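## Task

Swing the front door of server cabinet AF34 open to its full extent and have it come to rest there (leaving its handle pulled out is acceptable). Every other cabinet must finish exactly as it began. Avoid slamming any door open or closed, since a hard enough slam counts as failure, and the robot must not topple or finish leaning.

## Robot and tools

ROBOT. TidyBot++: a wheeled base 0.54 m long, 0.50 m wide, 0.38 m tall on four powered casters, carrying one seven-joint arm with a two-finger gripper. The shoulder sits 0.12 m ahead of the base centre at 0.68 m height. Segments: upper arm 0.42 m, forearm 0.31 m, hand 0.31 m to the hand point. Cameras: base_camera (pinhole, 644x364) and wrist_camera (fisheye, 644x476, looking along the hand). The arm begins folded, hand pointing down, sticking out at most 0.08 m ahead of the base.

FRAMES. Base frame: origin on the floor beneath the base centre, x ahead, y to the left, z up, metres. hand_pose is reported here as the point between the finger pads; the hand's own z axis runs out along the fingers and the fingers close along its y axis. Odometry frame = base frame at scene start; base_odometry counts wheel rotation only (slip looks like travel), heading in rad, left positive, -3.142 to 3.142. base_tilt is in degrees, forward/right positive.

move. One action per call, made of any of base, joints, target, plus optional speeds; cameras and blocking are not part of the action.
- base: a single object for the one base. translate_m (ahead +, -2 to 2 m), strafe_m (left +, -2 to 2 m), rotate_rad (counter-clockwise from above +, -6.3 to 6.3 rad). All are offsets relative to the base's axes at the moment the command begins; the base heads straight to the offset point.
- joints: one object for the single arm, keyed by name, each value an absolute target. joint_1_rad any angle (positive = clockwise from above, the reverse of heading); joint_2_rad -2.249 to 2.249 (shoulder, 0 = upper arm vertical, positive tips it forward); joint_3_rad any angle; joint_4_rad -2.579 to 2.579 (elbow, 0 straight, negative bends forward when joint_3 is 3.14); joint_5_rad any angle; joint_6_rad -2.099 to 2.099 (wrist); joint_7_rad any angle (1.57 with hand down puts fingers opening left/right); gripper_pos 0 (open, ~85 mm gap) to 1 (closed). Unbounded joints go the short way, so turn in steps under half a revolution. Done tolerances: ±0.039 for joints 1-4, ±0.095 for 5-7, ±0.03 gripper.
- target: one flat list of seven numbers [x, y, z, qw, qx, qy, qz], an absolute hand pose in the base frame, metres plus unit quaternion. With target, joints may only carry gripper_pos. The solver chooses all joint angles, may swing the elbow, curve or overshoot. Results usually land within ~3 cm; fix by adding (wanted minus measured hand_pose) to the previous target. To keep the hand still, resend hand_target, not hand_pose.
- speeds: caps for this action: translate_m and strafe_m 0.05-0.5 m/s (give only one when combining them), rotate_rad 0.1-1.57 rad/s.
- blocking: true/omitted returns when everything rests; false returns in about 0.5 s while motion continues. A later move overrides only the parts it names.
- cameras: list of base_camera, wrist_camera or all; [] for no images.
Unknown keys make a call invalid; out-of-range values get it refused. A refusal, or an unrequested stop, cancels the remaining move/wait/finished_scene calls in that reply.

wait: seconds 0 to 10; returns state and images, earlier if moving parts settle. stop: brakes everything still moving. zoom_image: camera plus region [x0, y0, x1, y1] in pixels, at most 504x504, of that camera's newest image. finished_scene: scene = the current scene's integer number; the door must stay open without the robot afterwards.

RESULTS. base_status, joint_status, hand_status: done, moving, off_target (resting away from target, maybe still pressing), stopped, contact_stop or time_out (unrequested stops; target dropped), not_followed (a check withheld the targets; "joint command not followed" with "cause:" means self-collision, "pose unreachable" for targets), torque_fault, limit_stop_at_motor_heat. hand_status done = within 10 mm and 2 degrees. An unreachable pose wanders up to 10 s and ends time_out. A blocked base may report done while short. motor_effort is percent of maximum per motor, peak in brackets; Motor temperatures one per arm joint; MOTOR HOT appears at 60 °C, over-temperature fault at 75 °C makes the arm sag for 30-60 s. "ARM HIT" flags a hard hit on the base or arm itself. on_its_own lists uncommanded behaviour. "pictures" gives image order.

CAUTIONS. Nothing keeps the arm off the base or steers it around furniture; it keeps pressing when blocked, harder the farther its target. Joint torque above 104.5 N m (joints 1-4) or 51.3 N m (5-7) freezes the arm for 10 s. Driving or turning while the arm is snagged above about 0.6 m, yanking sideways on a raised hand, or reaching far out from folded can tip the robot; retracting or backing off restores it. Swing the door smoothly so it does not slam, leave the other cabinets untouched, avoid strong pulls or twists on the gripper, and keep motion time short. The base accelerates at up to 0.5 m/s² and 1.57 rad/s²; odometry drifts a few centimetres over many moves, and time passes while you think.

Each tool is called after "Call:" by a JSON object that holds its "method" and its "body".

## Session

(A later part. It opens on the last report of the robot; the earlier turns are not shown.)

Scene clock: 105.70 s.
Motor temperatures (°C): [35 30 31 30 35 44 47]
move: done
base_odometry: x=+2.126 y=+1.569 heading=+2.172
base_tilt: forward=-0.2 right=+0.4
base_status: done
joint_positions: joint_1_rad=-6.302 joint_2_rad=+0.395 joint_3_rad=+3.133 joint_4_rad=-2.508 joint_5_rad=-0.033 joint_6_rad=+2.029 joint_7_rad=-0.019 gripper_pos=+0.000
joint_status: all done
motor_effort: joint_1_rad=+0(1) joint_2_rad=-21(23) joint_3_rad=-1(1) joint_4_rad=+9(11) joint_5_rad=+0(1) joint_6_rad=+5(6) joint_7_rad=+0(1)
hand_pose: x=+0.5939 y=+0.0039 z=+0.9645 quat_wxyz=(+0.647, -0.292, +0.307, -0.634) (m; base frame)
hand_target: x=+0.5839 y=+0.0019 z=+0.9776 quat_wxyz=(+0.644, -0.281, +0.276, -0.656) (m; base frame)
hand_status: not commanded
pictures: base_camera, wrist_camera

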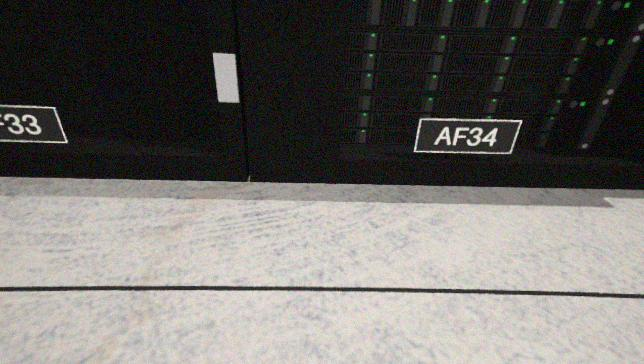

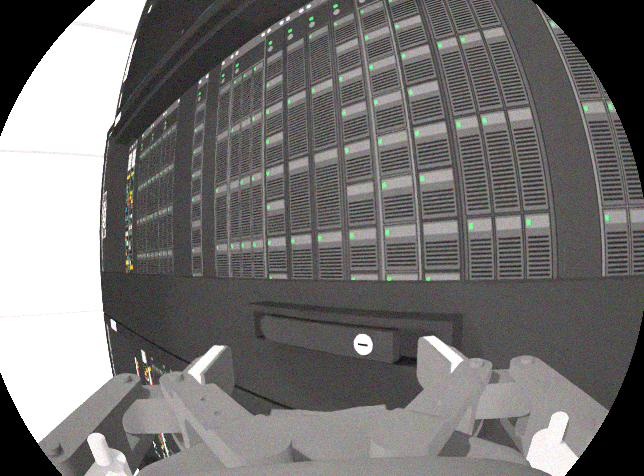

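Call:
{"method": "move", "body": {"base": {"translate_m": -0.1}}}

Call:
{"method": "move", "body": {"base": {"strafe_m": -0.3}, "joints": {"joint_1_rad": -0.3, "joint_2_rad": -0.36, "joint_4_rad": -2.53, "joint_6_rad": 0.6, "joint_7_rad": 1.57}}}

Call:
{"method": "move", "body": {"target": [0.58, 0.10, 0.92, -0.380, 0.596, 0.380, 0.596]}}

Call:
{"method": "zoom_image", "body": {"camera": "wrist_camera", "region": [200, 150, 450, 350]}}

Scene clock: 117.30 s.
Motor temperatures (°C): [35 30 31 30 35 44 47]
move: done
base_odometry: x=+2.182 y=+1.486 heading=+2.172
base_tilt: forward=-0.2 right=+0.5
base_status: done
joint_positions: joint_1_rad=-6.299 joint_2_rad=+0.395 joint_3_rad=+3.133 joint_4_rad=-2.508 joint_5_rad=-0.033 joint_6_rad=+2.031 joint_7_rad=-0.019 gripper_pos=+0.000
joint_status: not commanded
motor_effort: joint_1_rad=+0(2) joint_2_rad=-21(23) joint_3_rad=-1(2) joint_4_rad=+9(11) joint_5_rad=+0(1) joint_6_rad=+6(6) joint_7_rad=+0(0)
hand_pose: x=+0.5933 y=+0.0026 z=+0.9652 quat_wxyz=(+0.646, -0.291, +0.306, -0.636) (m; base frame)
hand_target: x=+0.5839 y=+0.0019 z=+0.9776 quat_wxyz=(+0.644, -0.281, +0.276, -0.656) (m; base frame)
hand_status: not commanded
pictures: base_camera, wrist_camera

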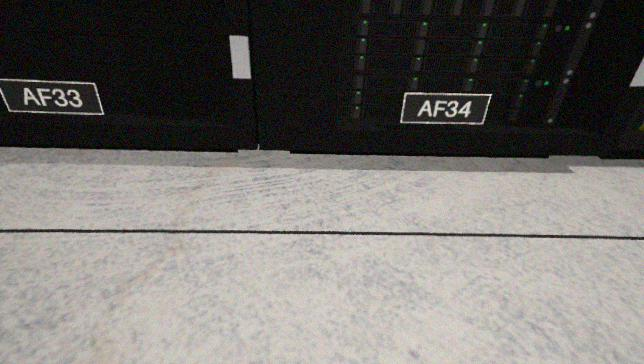

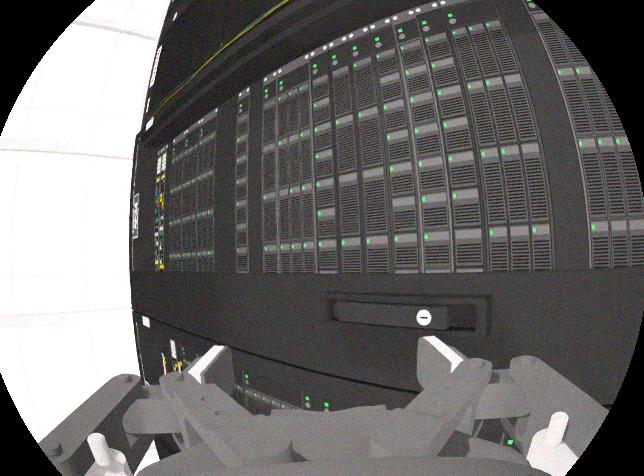

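Scene clock: 119.87 s.
Motor temperatures (°C): [35 30 31 30 35 44 47]
move: done
base_odometry: x=+2.430 y=+1.656 heading=+2.172
base_tilt: forward=-0.3 right=+0.4
base_status: done
joint_positions: joint_1_rad=-6.561 joint_2_rad=-0.353 joint_3_rad=+3.134 joint_4_rad=-2.512 joint_5_rad=-0.033 joint_6_rad=+0.674 joint_7_rad=+1.527 gripper_pos=+0.000
joint_status: all done
motor_effort: joint_1_rad=+0(3) joint_2_rad=-6(23) joint_3_rad=+0(2) joint_4_rad=+20(21) joint_5_rad=+0(2) joint_6_rad=+7(8) joint_7_rad=+0(1)
hand_pose: x=+0.5290 y=+0.1157 z=+0.9293 quat_wxyz=(+0.122, -0.673, -0.066, -0.727) (m; base frame)
hand_target: x=+0.5221 y=+0.1269 z=+0.8985 quat_wxyz=(+0.106, -0.699, -0.106, -0.699) (m; base frame)
hand_status: not commanded
pictures: base_camera, wrist_camera

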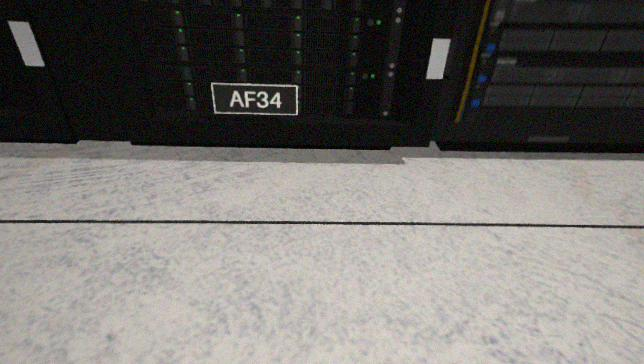

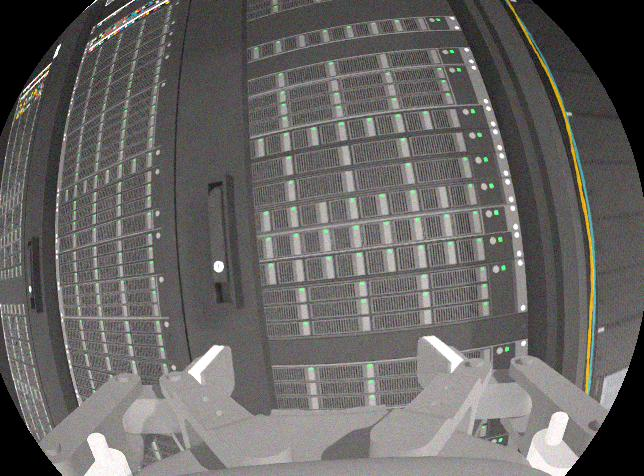

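Scene clock: 123.43 s.
Motor temperatures (°C): [35 30 31 30 35 44 47]
move: off_target
base_odometry: x=+2.430 y=+1.656 heading=+2.172
base_tilt: forward=-0.3 right=+0.5
base_status: not commanded
joint_positions: joint_1_rad=-8.135 joint_2_rad=-1.301 joint_3_rad=+4.171 joint_4_rad=-1.911 joint_5_rad=+0.425 joint_6_rad=-0.461 joint_7_rad=+2.229 gripper_pos=+0.000
joint_status: not commanded
motor_effort: joint_1_rad=+0(2) joint_2_rad=+23(25) joint_3_rad=-16(18) joint_4_rad=+11(22) joint_5_rad=-2(3) joint_6_rad=+6(8) joint_7_rad=+0(1)
hand_pose: x=+0.5886 y=+0.0948 z=+0.9300 quat_wxyz=(+0.353, -0.595, -0.369, -0.620) (m; base frame)
hand_target: x=+0.5800 y=+0.1000 z=+0.9200 quat_wxyz=(+0.380, -0.596, -0.380, -0.596) (m; base frame)
hand_status: off_target (0.014 m and 4.3 deg from the pose sent, 0.054 m and 50.1 deg at the start)
pictures: base_camera, wrist_camera

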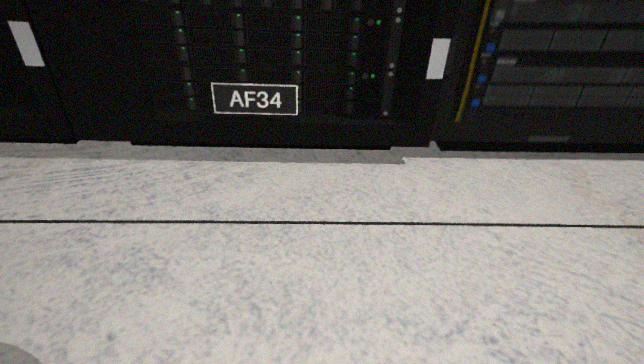

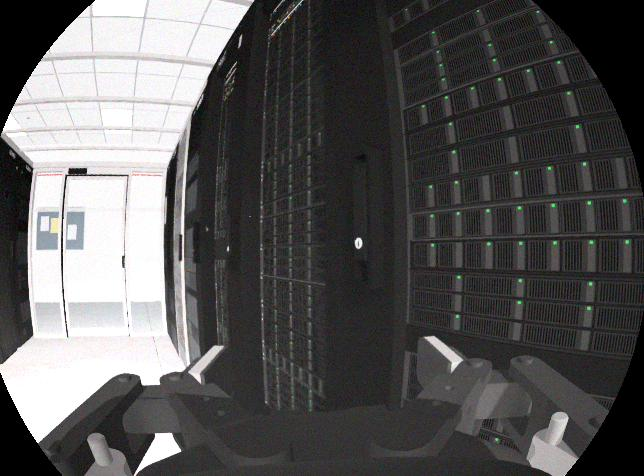

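Scaled by 2.016.

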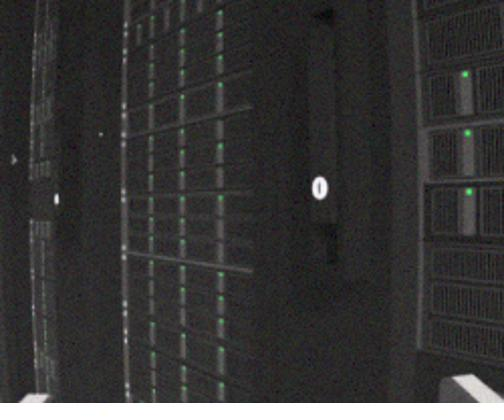

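Call:
{"method": "zoom_image", "body": {"camera": "wrist_camera", "region": [325, 210, 405, 300]}}

Call:
{"method": "zoom_image", "body": {"camera": "wrist_camera", "region": [325, 130, 405, 220]}}

Scaled by 5.600.

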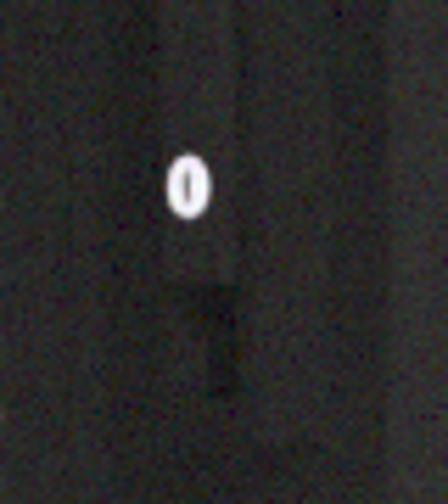

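Scaled by 5.600.

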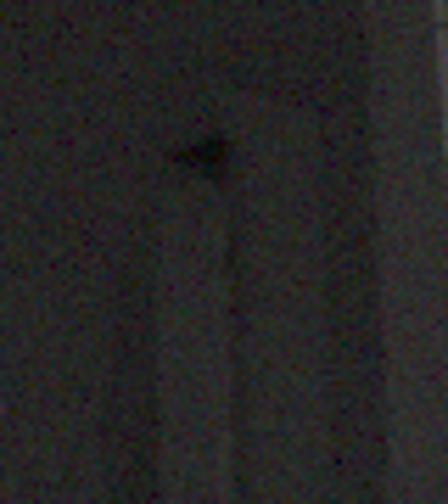

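Call:
{"method": "move", "body": {"joints": {"joint_1_rad": 0.0, "joint_2_rad": -0.36, "joint_3_rad": 3.14, "joint_4_rad": -2.5, "joint_5_rad": 0.03, "joint_6_rad": 0.77, "joint_7_rad": 1.57, "gripper_pos": 0.4}, "cameras": []}}

Call:
{"method": "move", "body": {"base": {"strafe_m": 0.3}, "joints": {"joint_2_rad": -0.13, "joint_4_rad": -2.15, "joint_6_rad": 0.50}}}

Call:
{"method": "zoom_image", "body": {"camera": "wrist_camera", "region": [200, 200, 420, 400]}}

Scene clock: 130.90 s.
Motor temperatures (°C): [35 30 31 30 35 44 47]
move: done
base_odometry: x=+2.430 y=+1.656 heading=+2.172
base_tilt: forward=-0.3 right=+0.5
base_status: not commanded
joint_positions: joint_1_rad=-6.305 joint_2_rad=-0.372 joint_3_rad=+3.162 joint_4_rad=-2.480 joint_5_rad=+0.097 joint_6_rad=+0.697 joint_7_rad=+1.611 gripper_pos=+0.400
joint_status: all done
motor_effort: joint_1_rad=+0(2) joint_2_rad=-5(24) joint_3_rad=+0(18) joint_4_rad=+20(23) joint_5_rad=+0(3) joint_6_rad=+7(8) joint_7_rad=+0(1)
hand_pose: x=+0.5433 y=+0.0197 z=+0.9618 quat_wxyz=(-0.020, -0.647, -0.059, -0.760) (m; base frame)
hand_target: x=+0.5405 y=+0.0086 z=+0.9681 quat_wxyz=(-0.001, -0.633, -0.015, -0.774) (m; base frame)
hand_status: not commanded
pictures: none
No camera images: "cameras" was empty.

Scene clock: 132.73 s.
Motor temperatures (°C): [35 30 31 30 35 44 47]
move: done
base_odometry: x=+2.182 y=+1.486 heading=+2.172
base_tilt: forward=-0.3 right=+0.5
base_status: done
joint_positions: joint_1_rad=-6.299 joint_2_rad=-0.141 joint_3_rad=+3.147 joint_4_rad=-2.169 joint_5_rad=+0.091 joint_6_rad=+0.572 joint_7_rad=+1.610 gripper_pos=+0.400
joint_status: all done
motor_effort: joint_1_rad=+0(1) joint_2_rad=-14(15) joint_3_rad=+0(2) joint_4_rad=+21(22) joint_5_rad=+0(1) joint_6_rad=+7(8) joint_7_rad=+0(0)
hand_pose: x=+0.6506 y=+0.0220 z=+0.9950 quat_wxyz=(-0.023, -0.663, -0.060, -0.746) (m; base frame)
hand_target: x=+0.6585 y=+0.0067 z=+0.9782 quat_wxyz=(-0.004, -0.689, -0.015, -0.725) (m; base frame)
hand_status: not commanded
pictures: base_camera, wrist_camera

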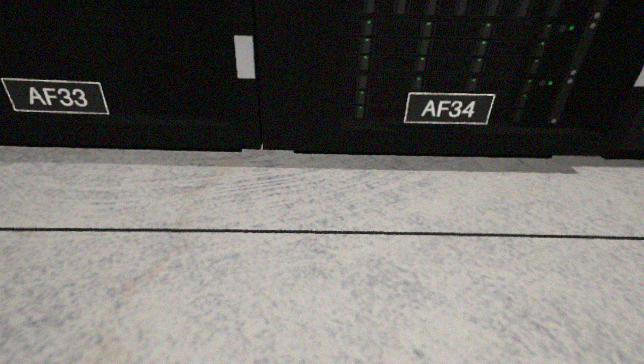

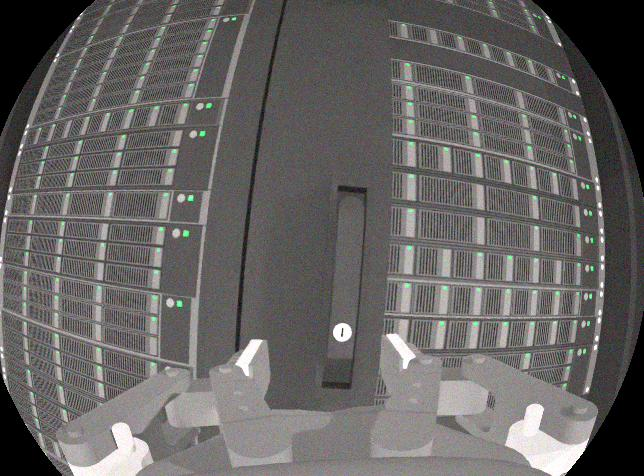

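Scaled by 2.291.

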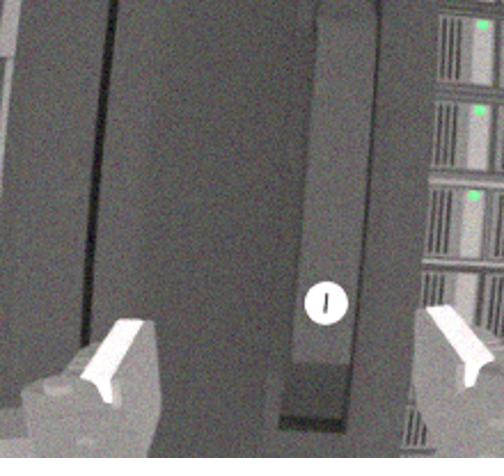

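Call:
{"method": "move", "body": {"joints": {"joint_5_rad": -0.03, "joint_6_rad": 0.40, "joint_7_rad": 1.53}}}

Call:
{"method": "zoom_image", "body": {"camera": "wrist_camera", "region": [200, 200, 420, 400]}}

Scene clock: 134.80 s.
Motor temperatures (°C): [35 30 31 30 35 44 47]
move: done
base_odometry: x=+2.182 y=+1.486 heading=+2.172
base_tilt: forward=-0.3 right=+0.4
base_status: not commanded
joint_positions: joint_1_rad=-6.298 joint_2_rad=-0.137 joint_3_rad=+3.147 joint_4_rad=-2.163 joint_5_rad=+0.025 joint_6_rad=+0.457 joint_7_rad=+1.564 gripper_pos=+0.400
joint_status: all done
motor_effort: joint_1_rad=+0(1) joint_2_rad=-14(16) joint_3_rad=+0(1) joint_4_rad=+21(23) joint_5_rad=+0(1) joint_6_rad=+7(8) joint_7_rad=+0(1)
hand_pose: x=+0.6551 y=+0.0100 z=+0.9612 quat_wxyz=(+0.002, -0.706, -0.013, -0.708) (m; base frame)
hand_target: x=+0.6585 y=-0.0014 z=+0.9471 quat_wxyz=(+0.020, -0.724, +0.028, -0.689) (m; base frame)
hand_status: not commanded
pictures: base_camera, wrist_camera

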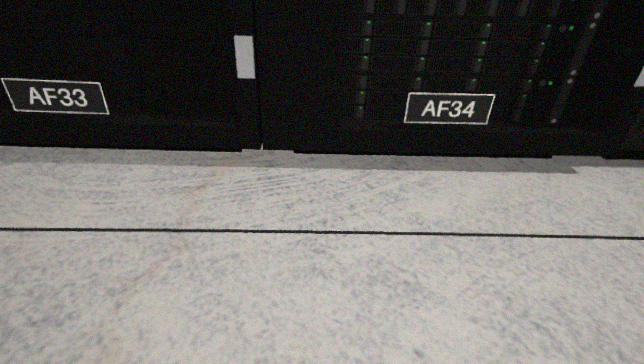

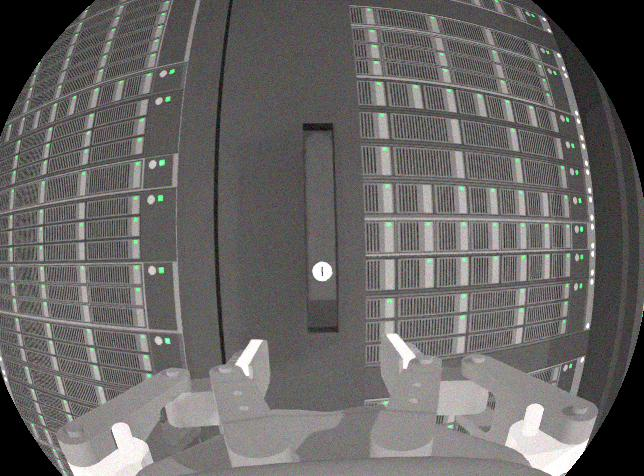

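Scaled by 2.291.

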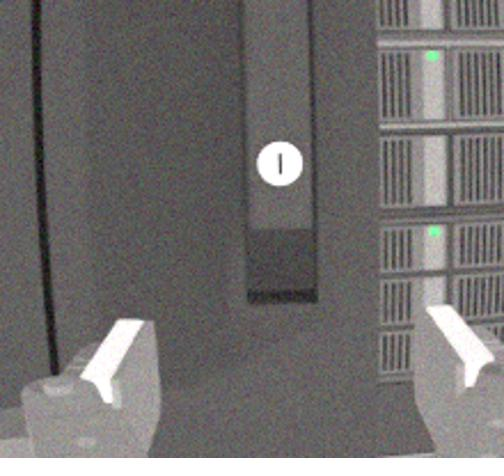

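Call:
{"method": "move", "body": {"joints": {"joint_4_rad": -2.05, "joint_6_rad": 0.29, "joint_5_rad": -0.04}, "base": {"translate_m": 0.02}, "speeds": {"translate_m": 0.1}}}

Call:
{"method": "zoom_image", "body": {"camera": "wrist_camera", "region": [200, 230, 420, 430]}}

Scene clock: 138.77 s.
Motor temperatures (°C): [35 30 31 30 35 44 47]
move: done
base_odometry: x=+2.171 y=+1.502 heading=+2.173
base_tilt: forward=-0.3 right=+0.4
base_status: done
joint_positions: joint_1_rad=-6.298 joint_2_rad=-0.133 joint_3_rad=+3.147 joint_4_rad=-2.064 joint_5_rad=+0.024 joint_6_rad=+0.362 joint_7_rad=+1.564 gripper_pos=+0.400
joint_status: all done
motor_effort: joint_1_rad=+0(1) joint_2_rad=-15(17) joint_3_rad=+0(1) joint_4_rad=+22(22) joint_5_rad=+1(1) joint_6_rad=+7(8) joint_7_rad=+0(0)
hand_pose: x=+0.6686 y=+0.0093 z=+0.9886 quat_wxyz=(+0.001, -0.706, -0.012, -0.708) (m; base frame)
hand_target: x=+0.6706 y=-0.0013 z=+0.9730 quat_wxyz=(+0.023, -0.727, +0.032, -0.685) (m; base frame)
hand_status: not commanded
pictures: base_camera, wrist_camera

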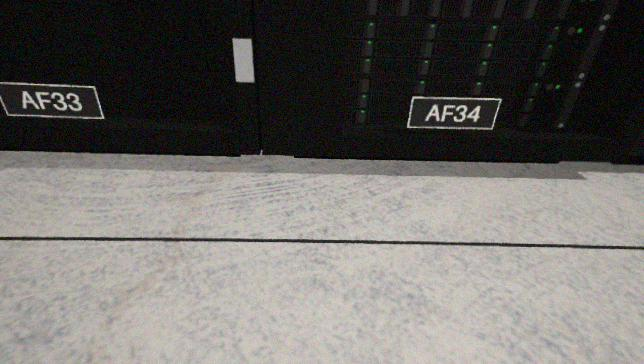

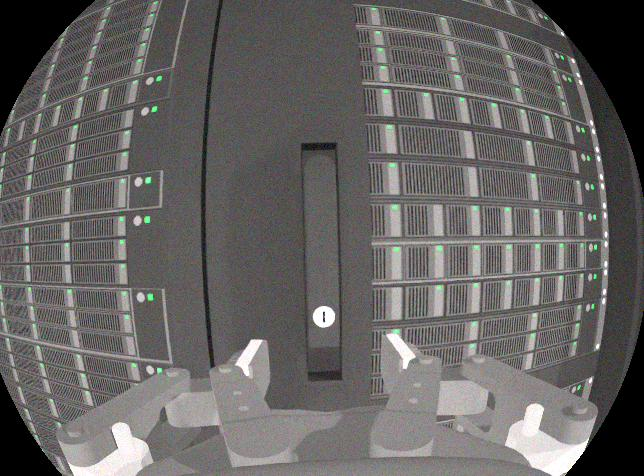

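Scaled by 2.291.

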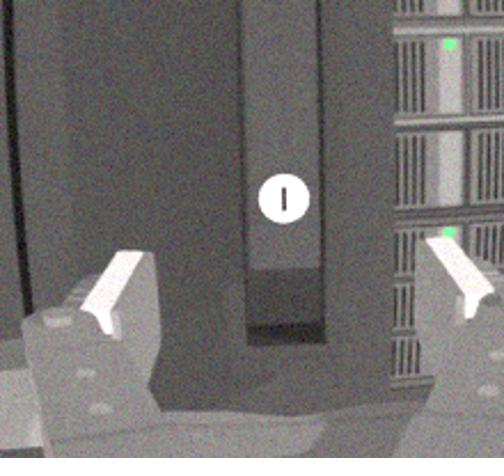

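Call:
{"method": "move", "body": {"joints": {"joint_4_rad": -2.01, "joint_6_rad": 0.25, "joint_5_rad": -0.05, "gripper_pos": 0.62}}}

Call:
{"method": "zoom_image", "body": {"camera": "wrist_camera", "region": [200, 230, 420, 430]}}

Scene clock: 142.03 s.
Motor temperatures (°C): [35 30 31 30 35 44 47]
move: done
base_odometry: x=+2.171 y=+1.502 heading=+2.173
base_tilt: forward=-0.3 right=+0.5
base_status: not commanded
joint_positions: joint_1_rad=-6.298 joint_2_rad=-0.133 joint_3_rad=+3.147 joint_4_rad=-2.024 joint_5_rad=+0.015 joint_6_rad=+0.319 joint_7_rad=+1.564 gripper_pos=+0.620
joint_status: all done
motor_effort: joint_1_rad=+0(0) joint_2_rad=-15(16) joint_3_rad=+0(0) joint_4_rad=+22(23) joint_5_rad=+0(1) joint_6_rad=+7(8) joint_7_rad=+0(0)
hand_pose: x=+0.6729 y=+0.0082 z=+0.9998 quat_wxyz=(+0.003, -0.707, -0.008, -0.707) (m; base frame)
hand_target: x=+0.6746 y=-0.0016 z=+0.9848 quat_wxyz=(+0.027, -0.727, +0.036, -0.685) (m; base frame)
hand_status: not commanded
pictures: base_camera, wrist_camera

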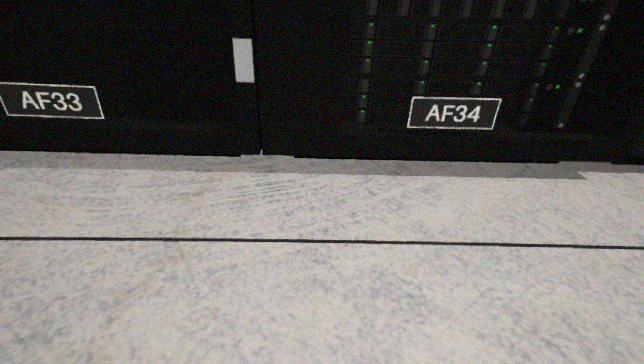

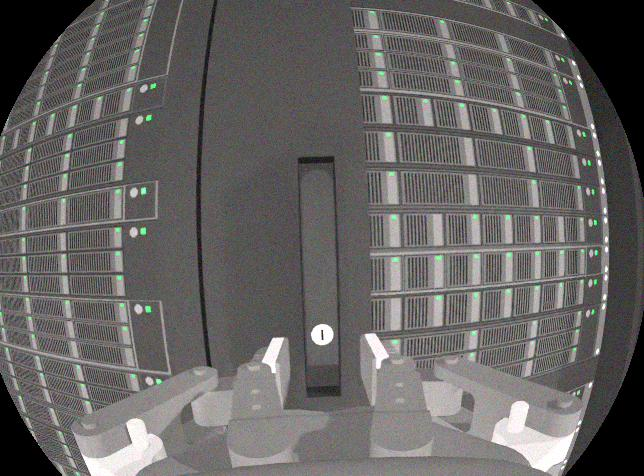

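Scaled by 2.291.

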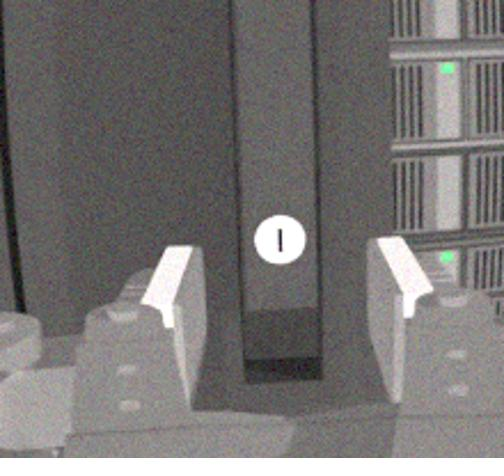

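Call:
{"method": "move", "body": {"base": {"translate_m": 0.012, "strafe_m": 0.002}, "speeds": {"translate_m": 0.05}}}

Call:
{"method": "zoom_image", "body": {"camera": "wrist_camera", "region": [220, 280, 420, 430]}}

Scene clock: 144.03 s.
Motor temperatures (°C): [35 30 31 30 35 44 47]
move: done
base_odometry: x=+2.162 y=+1.511 heading=+2.173
base_tilt: forward=-0.2 right=+0.5
base_status: done
joint_positions: joint_1_rad=-6.298 joint_2_rad=-0.132 joint_3_rad=+3.147 joint_4_rad=-2.024 joint_5_rad=+0.015 joint_6_rad=+0.318 joint_7_rad=+1.564 gripper_pos=+0.620
joint_status: not commanded
motor_effort: joint_1_rad=+0(1) joint_2_rad=-15(18) joint_3_rad=+0(1) joint_4_rad=+22(23) joint_5_rad=+0(1) joint_6_rad=+7(8) joint_7_rad=+0(0)
hand_pose: x=+0.6732 y=+0.0082 z=+0.9991 quat_wxyz=(+0.003, -0.708, -0.008, -0.706) (m; base frame)
hand_target: x=+0.6746 y=-0.0016 z=+0.9848 quat_wxyz=(+0.027, -0.727, +0.036, -0.685) (m; base frame)
hand_status: not commanded
pictures: base_camera, wrist_camera

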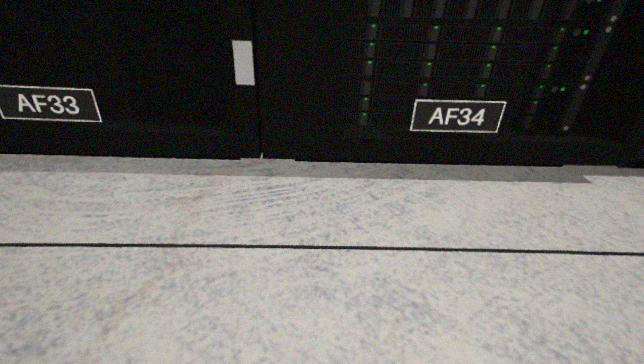

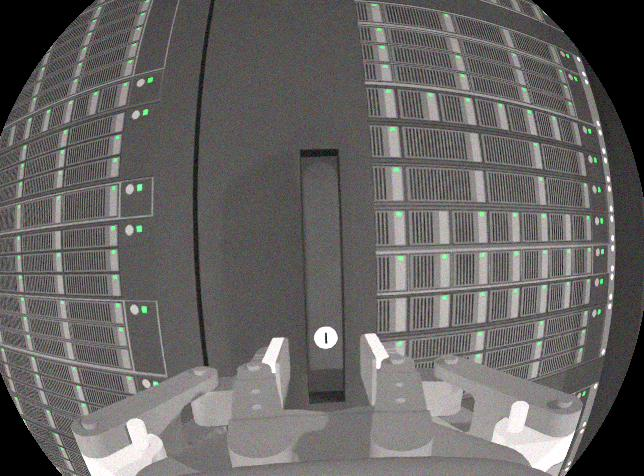

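Scaled by 2.520.

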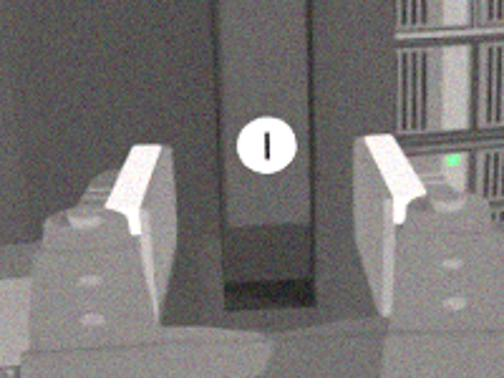

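Call:
{"method": "move", "body": {"base": {"translate_m": 0.008}, "speeds": {"translate_m": 0.05}}}

Call:
{"method": "move", "body": {"joints": {"gripper_pos": 0.84}}}

Call:
{"method": "zoom_image", "body": {"camera": "wrist_camera", "region": [220, 280, 420, 430]}}

Scene clock: 148.93 s.
Motor temperatures (°C): [35 30 31 30 35 44 47]
move: done
base_odometry: x=+2.157 y=+1.518 heading=+2.173
base_tilt: forward=-0.2 right=+0.5
base_status: done
joint_positions: joint_1_rad=-6.298 joint_2_rad=-0.131 joint_3_rad=+3.147 joint_4_rad=-2.023 joint_5_rad=+0.015 joint_6_rad=+0.318 joint_7_rad=+1.564 gripper_pos=+0.620
joint_status: not commanded
motor_effort: joint_1_rad=+0(1) joint_2_rad=-15(18) joint_3_rad=+0(1) joint_4_rad=+22(22) joint_5_rad=+0(1) joint_6_rad=+7(8) joint_7_rad=+0(0)
hand_pose: x=+0.6735 y=+0.0082 z=+0.9989 quat_wxyz=(+0.003, -0.708, -0.008, -0.706) (m; base frame)
hand_target: x=+0.6746 y=-0.0016 z=+0.9848 quat_wxyz=(+0.027, -0.727, +0.036, -0.685) (m; base frame)
hand_status: not commanded
pictures: base_camera, wrist_camera

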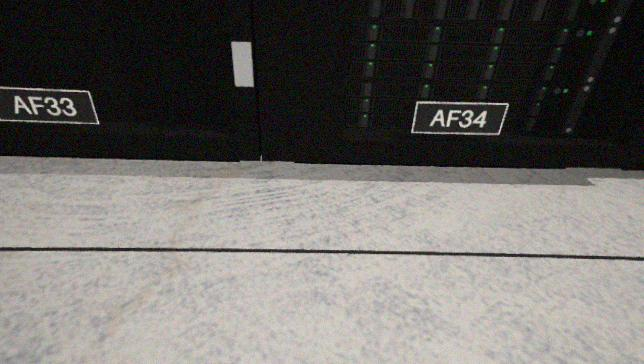

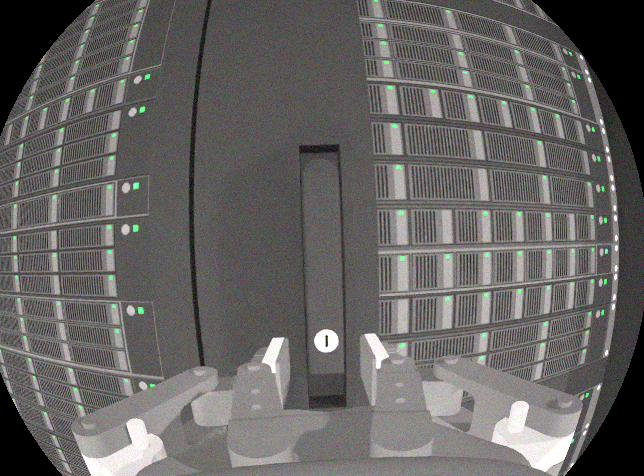

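Scene clock: 149.57 s.
Motor temperatures (°C): [35 30 31 30 35 44 47]
move: done
base_odometry: x=+2.157 y=+1.518 heading=+2.173
base_tilt: forward=-0.3 right=+0.4
base_status: not commanded
joint_positions: joint_1_rad=-6.298 joint_2_rad=-0.131 joint_3_rad=+3.147 joint_4_rad=-2.023 joint_5_rad=+0.015 joint_6_rad=+0.318 joint_7_rad=+1.564 gripper_pos=+0.840
joint_status: all done
motor_effort: joint_1_rad=+0(0) joint_2_rad=-15(16) joint_3_rad=+0(0) joint_4_rad=+22(22) joint_5_rad=+0(1) joint_6_rad=+7(8) joint_7_rad=+0(0)
hand_pose: x=+0.6735 y=+0.0082 z=+0.9989 quat_wxyz=(+0.003, -0.708, -0.008, -0.706) (m; base frame)
hand_target: x=+0.6746 y=-0.0016 z=+0.9848 quat_wxyz=(+0.027, -0.727, +0.036, -0.685) (m; base frame)
hand_status: not commanded
pictures: base_camera, wrist_camera

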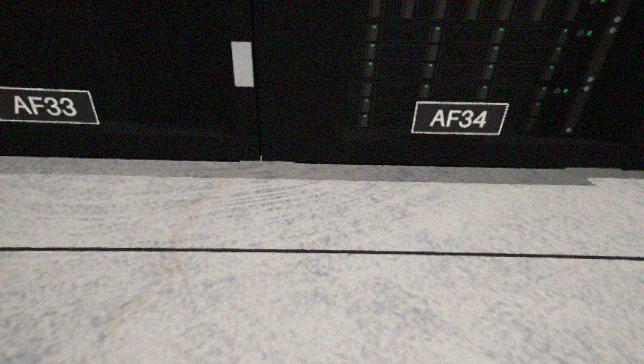

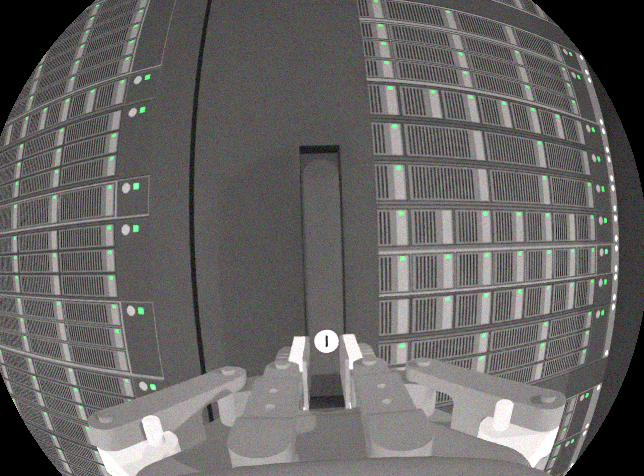

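Scaled by 2.520.

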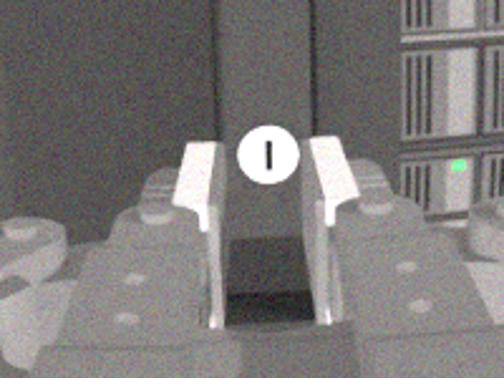

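Call:
{"method": "move", "body": {"joints": {"gripper_pos": 0.70}, "cameras": []}}

Call:
{"method": "move", "body": {"base": {"translate_m": 0.012}, "speeds": {"translate_m": 0.05}, "cameras": ["wrist_camera"]}}

Call:
{"method": "move", "body": {"joints": {"gripper_pos": 0.86}, "cameras": ["wrist_camera"]}}

Call:
{"method": "zoom_image", "body": {"camera": "wrist_camera", "region": [220, 280, 420, 430]}}

Scene clock: 151.10 s.
Motor temperatures (°C): [35 30 31 30 35 44 47]
move: done
base_odometry: x=+2.157 y=+1.518 heading=+2.173
base_tilt: forward=-0.3 right=+0.5
base_status: not commanded
joint_positions: joint_1_rad=-6.298 joint_2_rad=-0.131 joint_3_rad=+3.147 joint_4_rad=-2.023 joint_5_rad=+0.015 joint_6_rad=+0.318 joint_7_rad=+1.564 gripper_pos=+0.700
joint_status: all done
motor_effort: joint_1_rad=+0(0) joint_2_rad=-16(16) joint_3_rad=+0(0) joint_4_rad=+21(22) joint_5_rad=+1(1) joint_6_rad=+7(8) joint_7_rad=+0(0)
hand_pose: x=+0.6735 y=+0.0082 z=+0.9989 quat_wxyz=(+0.003, -0.708, -0.008, -0.706) (m; base frame)
hand_target: x=+0.6746 y=-0.0016 z=+0.9848 quat_wxyz=(+0.027, -0.727, +0.036, -0.685) (m; base frame)
hand_status: not commanded
pictures: none
No camera images: "cameras" was empty.

Scene clock: 151.80 s.
Motor temperatures (°C): [35 30 31 30 35 44 47]
move: done
base_odometry: x=+2.150 y=+1.528 heading=+2.173
base_tilt: forward=-0.3 right=+0.5
base_status: done
joint_positions: joint_1_rad=-6.298 joint_2_rad=-0.131 joint_3_rad=+3.147 joint_4_rad=-2.023 joint_5_rad=+0.015 joint_6_rad=+0.318 joint_7_rad=+1.564 gripper_pos=+0.700
joint_status: not commanded
motor_effort: joint_1_rad=+0(1) joint_2_rad=-15(17) joint_3_rad=+0(1) joint_4_rad=+22(22) joint_5_rad=+1(1) joint_6_rad=+8(8) joint_7_rad=+0(0)
hand_pose: x=+0.6735 y=+0.0082 z=+0.9989 quat_wxyz=(+0.003, -0.708, -0.008, -0.706) (m; base frame)
hand_target: x=+0.6746 y=-0.0016 z=+0.9848 quat_wxyz=(+0.027, -0.727, +0.036, -0.685) (m; base frame)
hand_status: not commanded
pictures: wrist_camera

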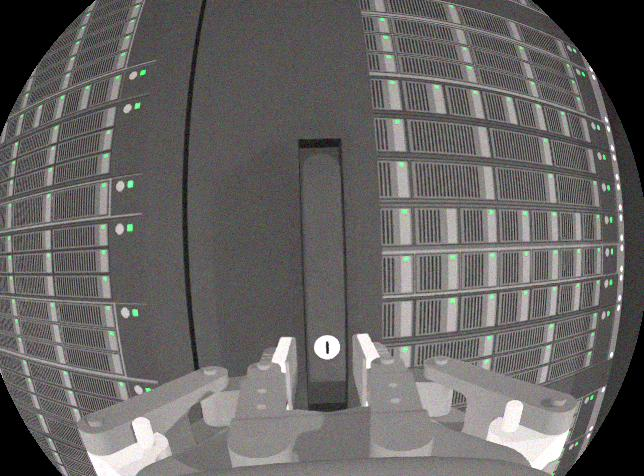

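Scene clock: 152.40 s.
Motor temperatures (°C): [35 30 31 30 35 44 47]
move: done
base_odometry: x=+2.150 y=+1.528 heading=+2.173
base_tilt: forward=-0.3 right=+0.5
base_status: not commanded
joint_positions: joint_1_rad=-6.298 joint_2_rad=-0.131 joint_3_rad=+3.147 joint_4_rad=-2.023 joint_5_rad=+0.015 joint_6_rad=+0.318 joint_7_rad=+1.564 gripper_pos=+0.860
joint_status: all done
motor_effort: joint_1_rad=+0(0) joint_2_rad=-16(16) joint_3_rad=+0(0) joint_4_rad=+22(22) joint_5_rad=+0(0) joint_6_rad=+7(8) joint_7_rad=+0(0)
hand_pose: x=+0.6735 y=+0.0082 z=+0.9989 quat_wxyz=(+0.003, -0.708, -0.008, -0.706) (m; base frame)
hand_target: x=+0.6746 y=-0.0016 z=+0.9848 quat_wxyz=(+0.027, -0.727, +0.036, -0.685) (m; base frame)
hand_status: not commanded
pictures: wrist_camera

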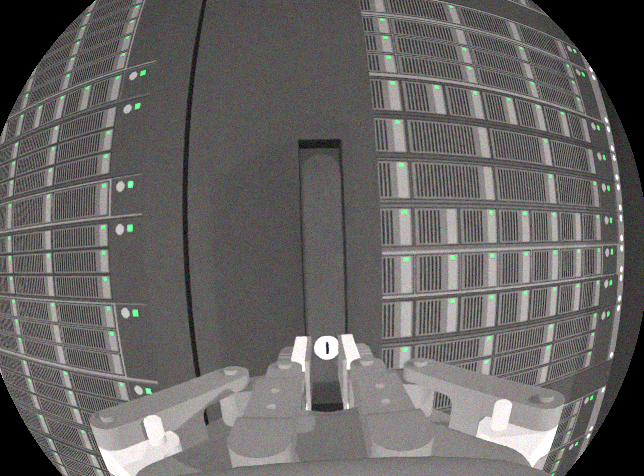

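Scaled by 2.520.

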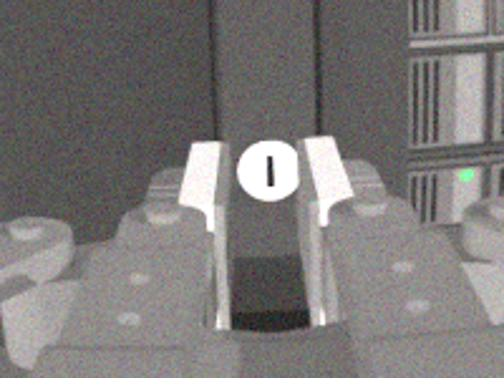

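Call:
{"method": "move", "body": {"joints": {"gripper_pos": 0.68}, "cameras": []}}

Call:
{"method": "move", "body": {"base": {"translate_m": 0.01}, "speeds": {"translate_m": 0.05}, "cameras": []}}

Call:
{"method": "move", "body": {"joints": {"gripper_pos": 0.86}, "cameras": ["wrist_camera"]}}

Call:
{"method": "zoom_image", "body": {"camera": "wrist_camera", "region": [220, 280, 420, 430]}}

Scene clock: 153.97 s.
Motor temperatures (°C): [35 30 31 30 35 44 47]
move: done
base_odometry: x=+2.150 y=+1.528 heading=+2.173
base_tilt: forward=-0.2 right=+0.5
base_status: not commanded
joint_positions: joint_1_rad=-6.298 joint_2_rad=-0.131 joint_3_rad=+3.147 joint_4_rad=-2.023 joint_5_rad=+0.015 joint_6_rad=+0.318 joint_7_rad=+1.564 gripper_pos=+0.680
joint_status: all done
motor_effort: joint_1_rad=+0(0) joint_2_rad=-16(16) joint_3_rad=+0(0) joint_4_rad=+22(22) joint_5_rad=+0(1) joint_6_rad=+7(8) joint_7_rad=+0(1)
hand_pose: x=+0.6735 y=+0.0082 z=+0.9989 quat_wxyz=(+0.003, -0.708, -0.008, -0.706) (m; base frame)
hand_target: x=+0.6746 y=-0.0016 z=+0.9848 quat_wxyz=(+0.027, -0.727, +0.036, -0.685) (m; base frame)
hand_status: not commanded
pictures: none
No camera images: "cameras" was empty.

Scene clock: 154.63 s.
Motor temperatures (°C): [35 30 31 30 35 44 47]
move: done
base_odometry: x=+2.145 y=+1.536 heading=+2.173
base_tilt: forward=-0.2 right=+0.5
base_status: done
joint_positions: joint_1_rad=-6.298 joint_2_rad=-0.131 joint_3_rad=+3.147 joint_4_rad=-2.023 joint_5_rad=+0.015 joint_6_rad=+0.318 joint_7_rad=+1.564 gripper_pos=+0.680
joint_status: not commanded
motor_effort: joint_1_rad=+0(1) joint_2_rad=-15(18) joint_3_rad=+0(1) joint_4_rad=+22(22) joint_5_rad=+0(1) joint_6_rad=+7(8) joint_7_rad=+0(0)
hand_pose: x=+0.6736 y=+0.0082 z=+0.9988 quat_wxyz=(+0.003, -0.708, -0.008, -0.706) (m; base frame)
hand_target: x=+0.6746 y=-0.0016 z=+0.9848 quat_wxyz=(+0.027, -0.727, +0.036, -0.685) (m; base frame)
hand_status: not commanded
pictures: none
No camera images: "cameras" was empty.

Scene clock: 155.23 s.
Motor temperatures (°C): [35 30 31 30 35 44 47]
move: done
base_odometry: x=+2.145 y=+1.536 heading=+2.173
base_tilt: forward=-0.3 right=+0.4
base_status: not commanded
joint_positions: joint_1_rad=-6.298 joint_2_rad=-0.131 joint_3_rad=+3.147 joint_4_rad=-2.023 joint_5_rad=+0.015 joint_6_rad=+0.318 joint_7_rad=+1.564 gripper_pos=+0.860
joint_status: all done
motor_effort: joint_1_rad=+0(0) joint_2_rad=-15(17) joint_3_rad=+0(0) joint_4_rad=+22(22) joint_5_rad=+0(1) joint_6_rad=+7(8) joint_7_rad=+0(1)
hand_pose: x=+0.6736 y=+0.0082 z=+0.9988 quat_wxyz=(+0.003, -0.708, -0.008, -0.706) (m; base frame)
hand_target: x=+0.6746 y=-0.0016 z=+0.9848 quat_wxyz=(+0.027, -0.727, +0.036, -0.685) (m; base frame)
hand_status: not commanded
pictures: wrist_camera

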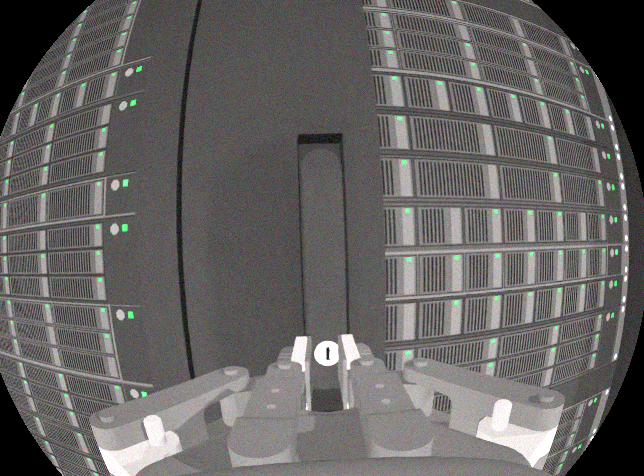

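Scaled by 2.520.

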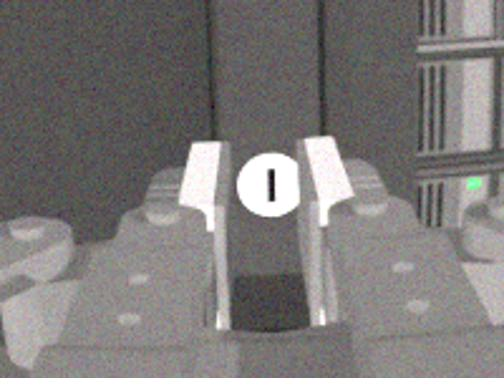

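Call:
{"method": "move", "body": {"joints": {"gripper_pos": 0.64, "joint_4_rad": -2.0, "joint_6_rad": 0.24}, "cameras": []}}

Call:
{"method": "move", "body": {"base": {"translate_m": 0.012}, "speeds": {"translate_m": 0.05}, "cameras": ["wrist_camera"]}}

Call:
{"method": "zoom_image", "body": {"camera": "wrist_camera", "region": [220, 280, 420, 430]}}

Call:
{"method": "move", "body": {"joints": {"gripper_pos": 0.83}, "cameras": ["wrist_camera"]}}

Call:
{"method": "zoom_image", "body": {"camera": "wrist_camera", "region": [220, 280, 420, 430]}}

Scene clock: 156.77 s.
Motor temperatures (°C): [35 30 31 30 35 44 47]
move: done
base_odometry: x=+2.145 y=+1.536 heading=+2.173
base_tilt: forward=-0.3 right=+0.4
base_status: not commanded
joint_positions: joint_1_rad=-6.298 joint_2_rad=-0.131 joint_3_rad=+3.147 joint_4_rad=-2.015 joint_5_rad=+0.015 joint_6_rad=+0.308 joint_7_rad=+1.564 gripper_pos=+0.640
joint_status: all done
motor_effort: joint_1_rad=+0(0) joint_2_rad=-15(17) joint_3_rad=+0(0) joint_4_rad=+22(23) joint_5_rad=+0(1) joint_6_rad=+8(8) joint_7_rad=+0(0)
hand_pose: x=+0.6744 y=+0.0081 z=+1.0004 quat_wxyz=(+0.003, -0.709, -0.008, -0.705) (m; base frame)
hand_target: x=+0.6756 y=-0.0014 z=+0.9879 quat_wxyz=(+0.027, -0.727, +0.036, -0.685) (m; base frame)
hand_status: not commanded
pictures: none
No camera images: "cameras" was empty.

Scene clock: 157.47 s.
Motor temperatures (°C): [35 30 31 30 35 44 47]
move: done
base_odometry: x=+2.138 y=+1.546 heading=+2.173
base_tilt: forward=-0.3 right=+0.5
base_status: done
joint_positions: joint_1_rad=-6.298 joint_2_rad=-0.131 joint_3_rad=+3.147 joint_4_rad=-2.015 joint_5_rad=+0.015 joint_6_rad=+0.308 joint_7_rad=+1.564 gripper_pos=+0.640
joint_status: not commanded
motor_effort: joint_1_rad=+0(1) joint_2_rad=-15(17) joint_3_rad=+0(1) joint_4_rad=+22(23) joint_5_rad=+0(1) joint_6_rad=+7(8) joint_7_rad=+0(0)
hand_pose: x=+0.6743 y=+0.0081 z=+1.0007 quat_wxyz=(+0.003, -0.709, -0.008, -0.705) (m; base frame)
hand_target: x=+0.6756 y=-0.0014 z=+0.9879 quat_wxyz=(+0.027, -0.727, +0.036, -0.685) (m; base frame)
hand_status: not commanded
pictures: wrist_camera

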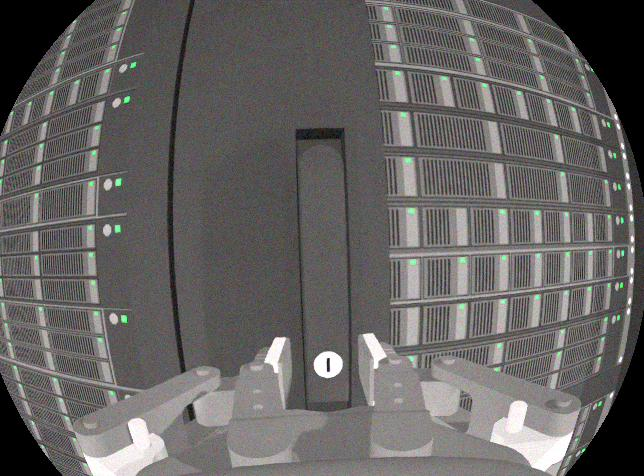

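Scaled by 2.520.

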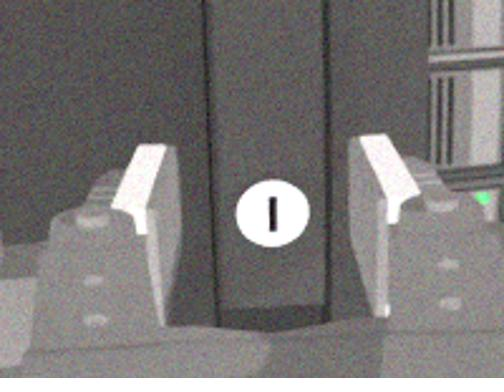

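Scene clock: 158.07 s.
Motor temperatures (°C): [35 30 31 30 35 44 47]
move: done
base_odometry: x=+2.138 y=+1.546 heading=+2.173
base_tilt: forward=-0.3 right=+0.5
base_status: not commanded
joint_positions: joint_1_rad=-6.298 joint_2_rad=-0.131 joint_3_rad=+3.147 joint_4_rad=-2.015 joint_5_rad=+0.015 joint_6_rad=+0.308 joint_7_rad=+1.564 gripper_pos=+0.830
joint_status: all done
motor_effort: joint_1_rad=+0(0) joint_2_rad=-15(16) joint_3_rad=+0(0) joint_4_rad=+22(22) joint_5_rad=+0(1) joint_6_rad=+7(8) joint_7_rad=+0(0)
hand_pose: x=+0.6743 y=+0.0081 z=+1.0007 quat_wxyz=(+0.003, -0.709, -0.008, -0.705) (m; base frame)
hand_target: x=+0.6756 y=-0.0014 z=+0.9879 quat_wxyz=(+0.027, -0.727, +0.036, -0.685) (m; base frame)
hand_status: not commanded
pictures: wrist_camera

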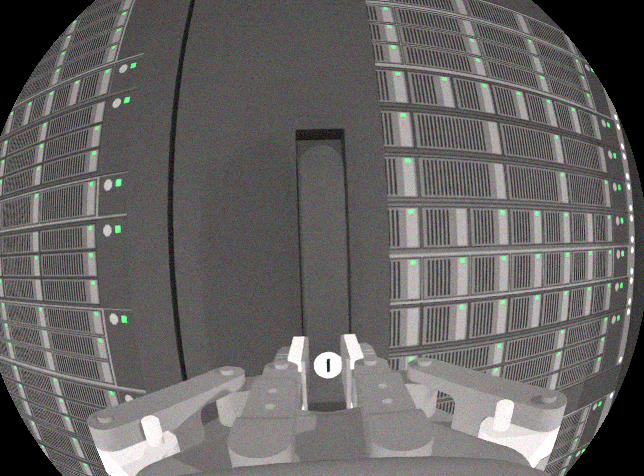

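Scaled by 2.520.

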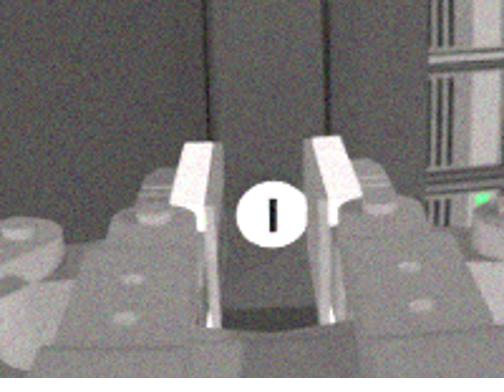

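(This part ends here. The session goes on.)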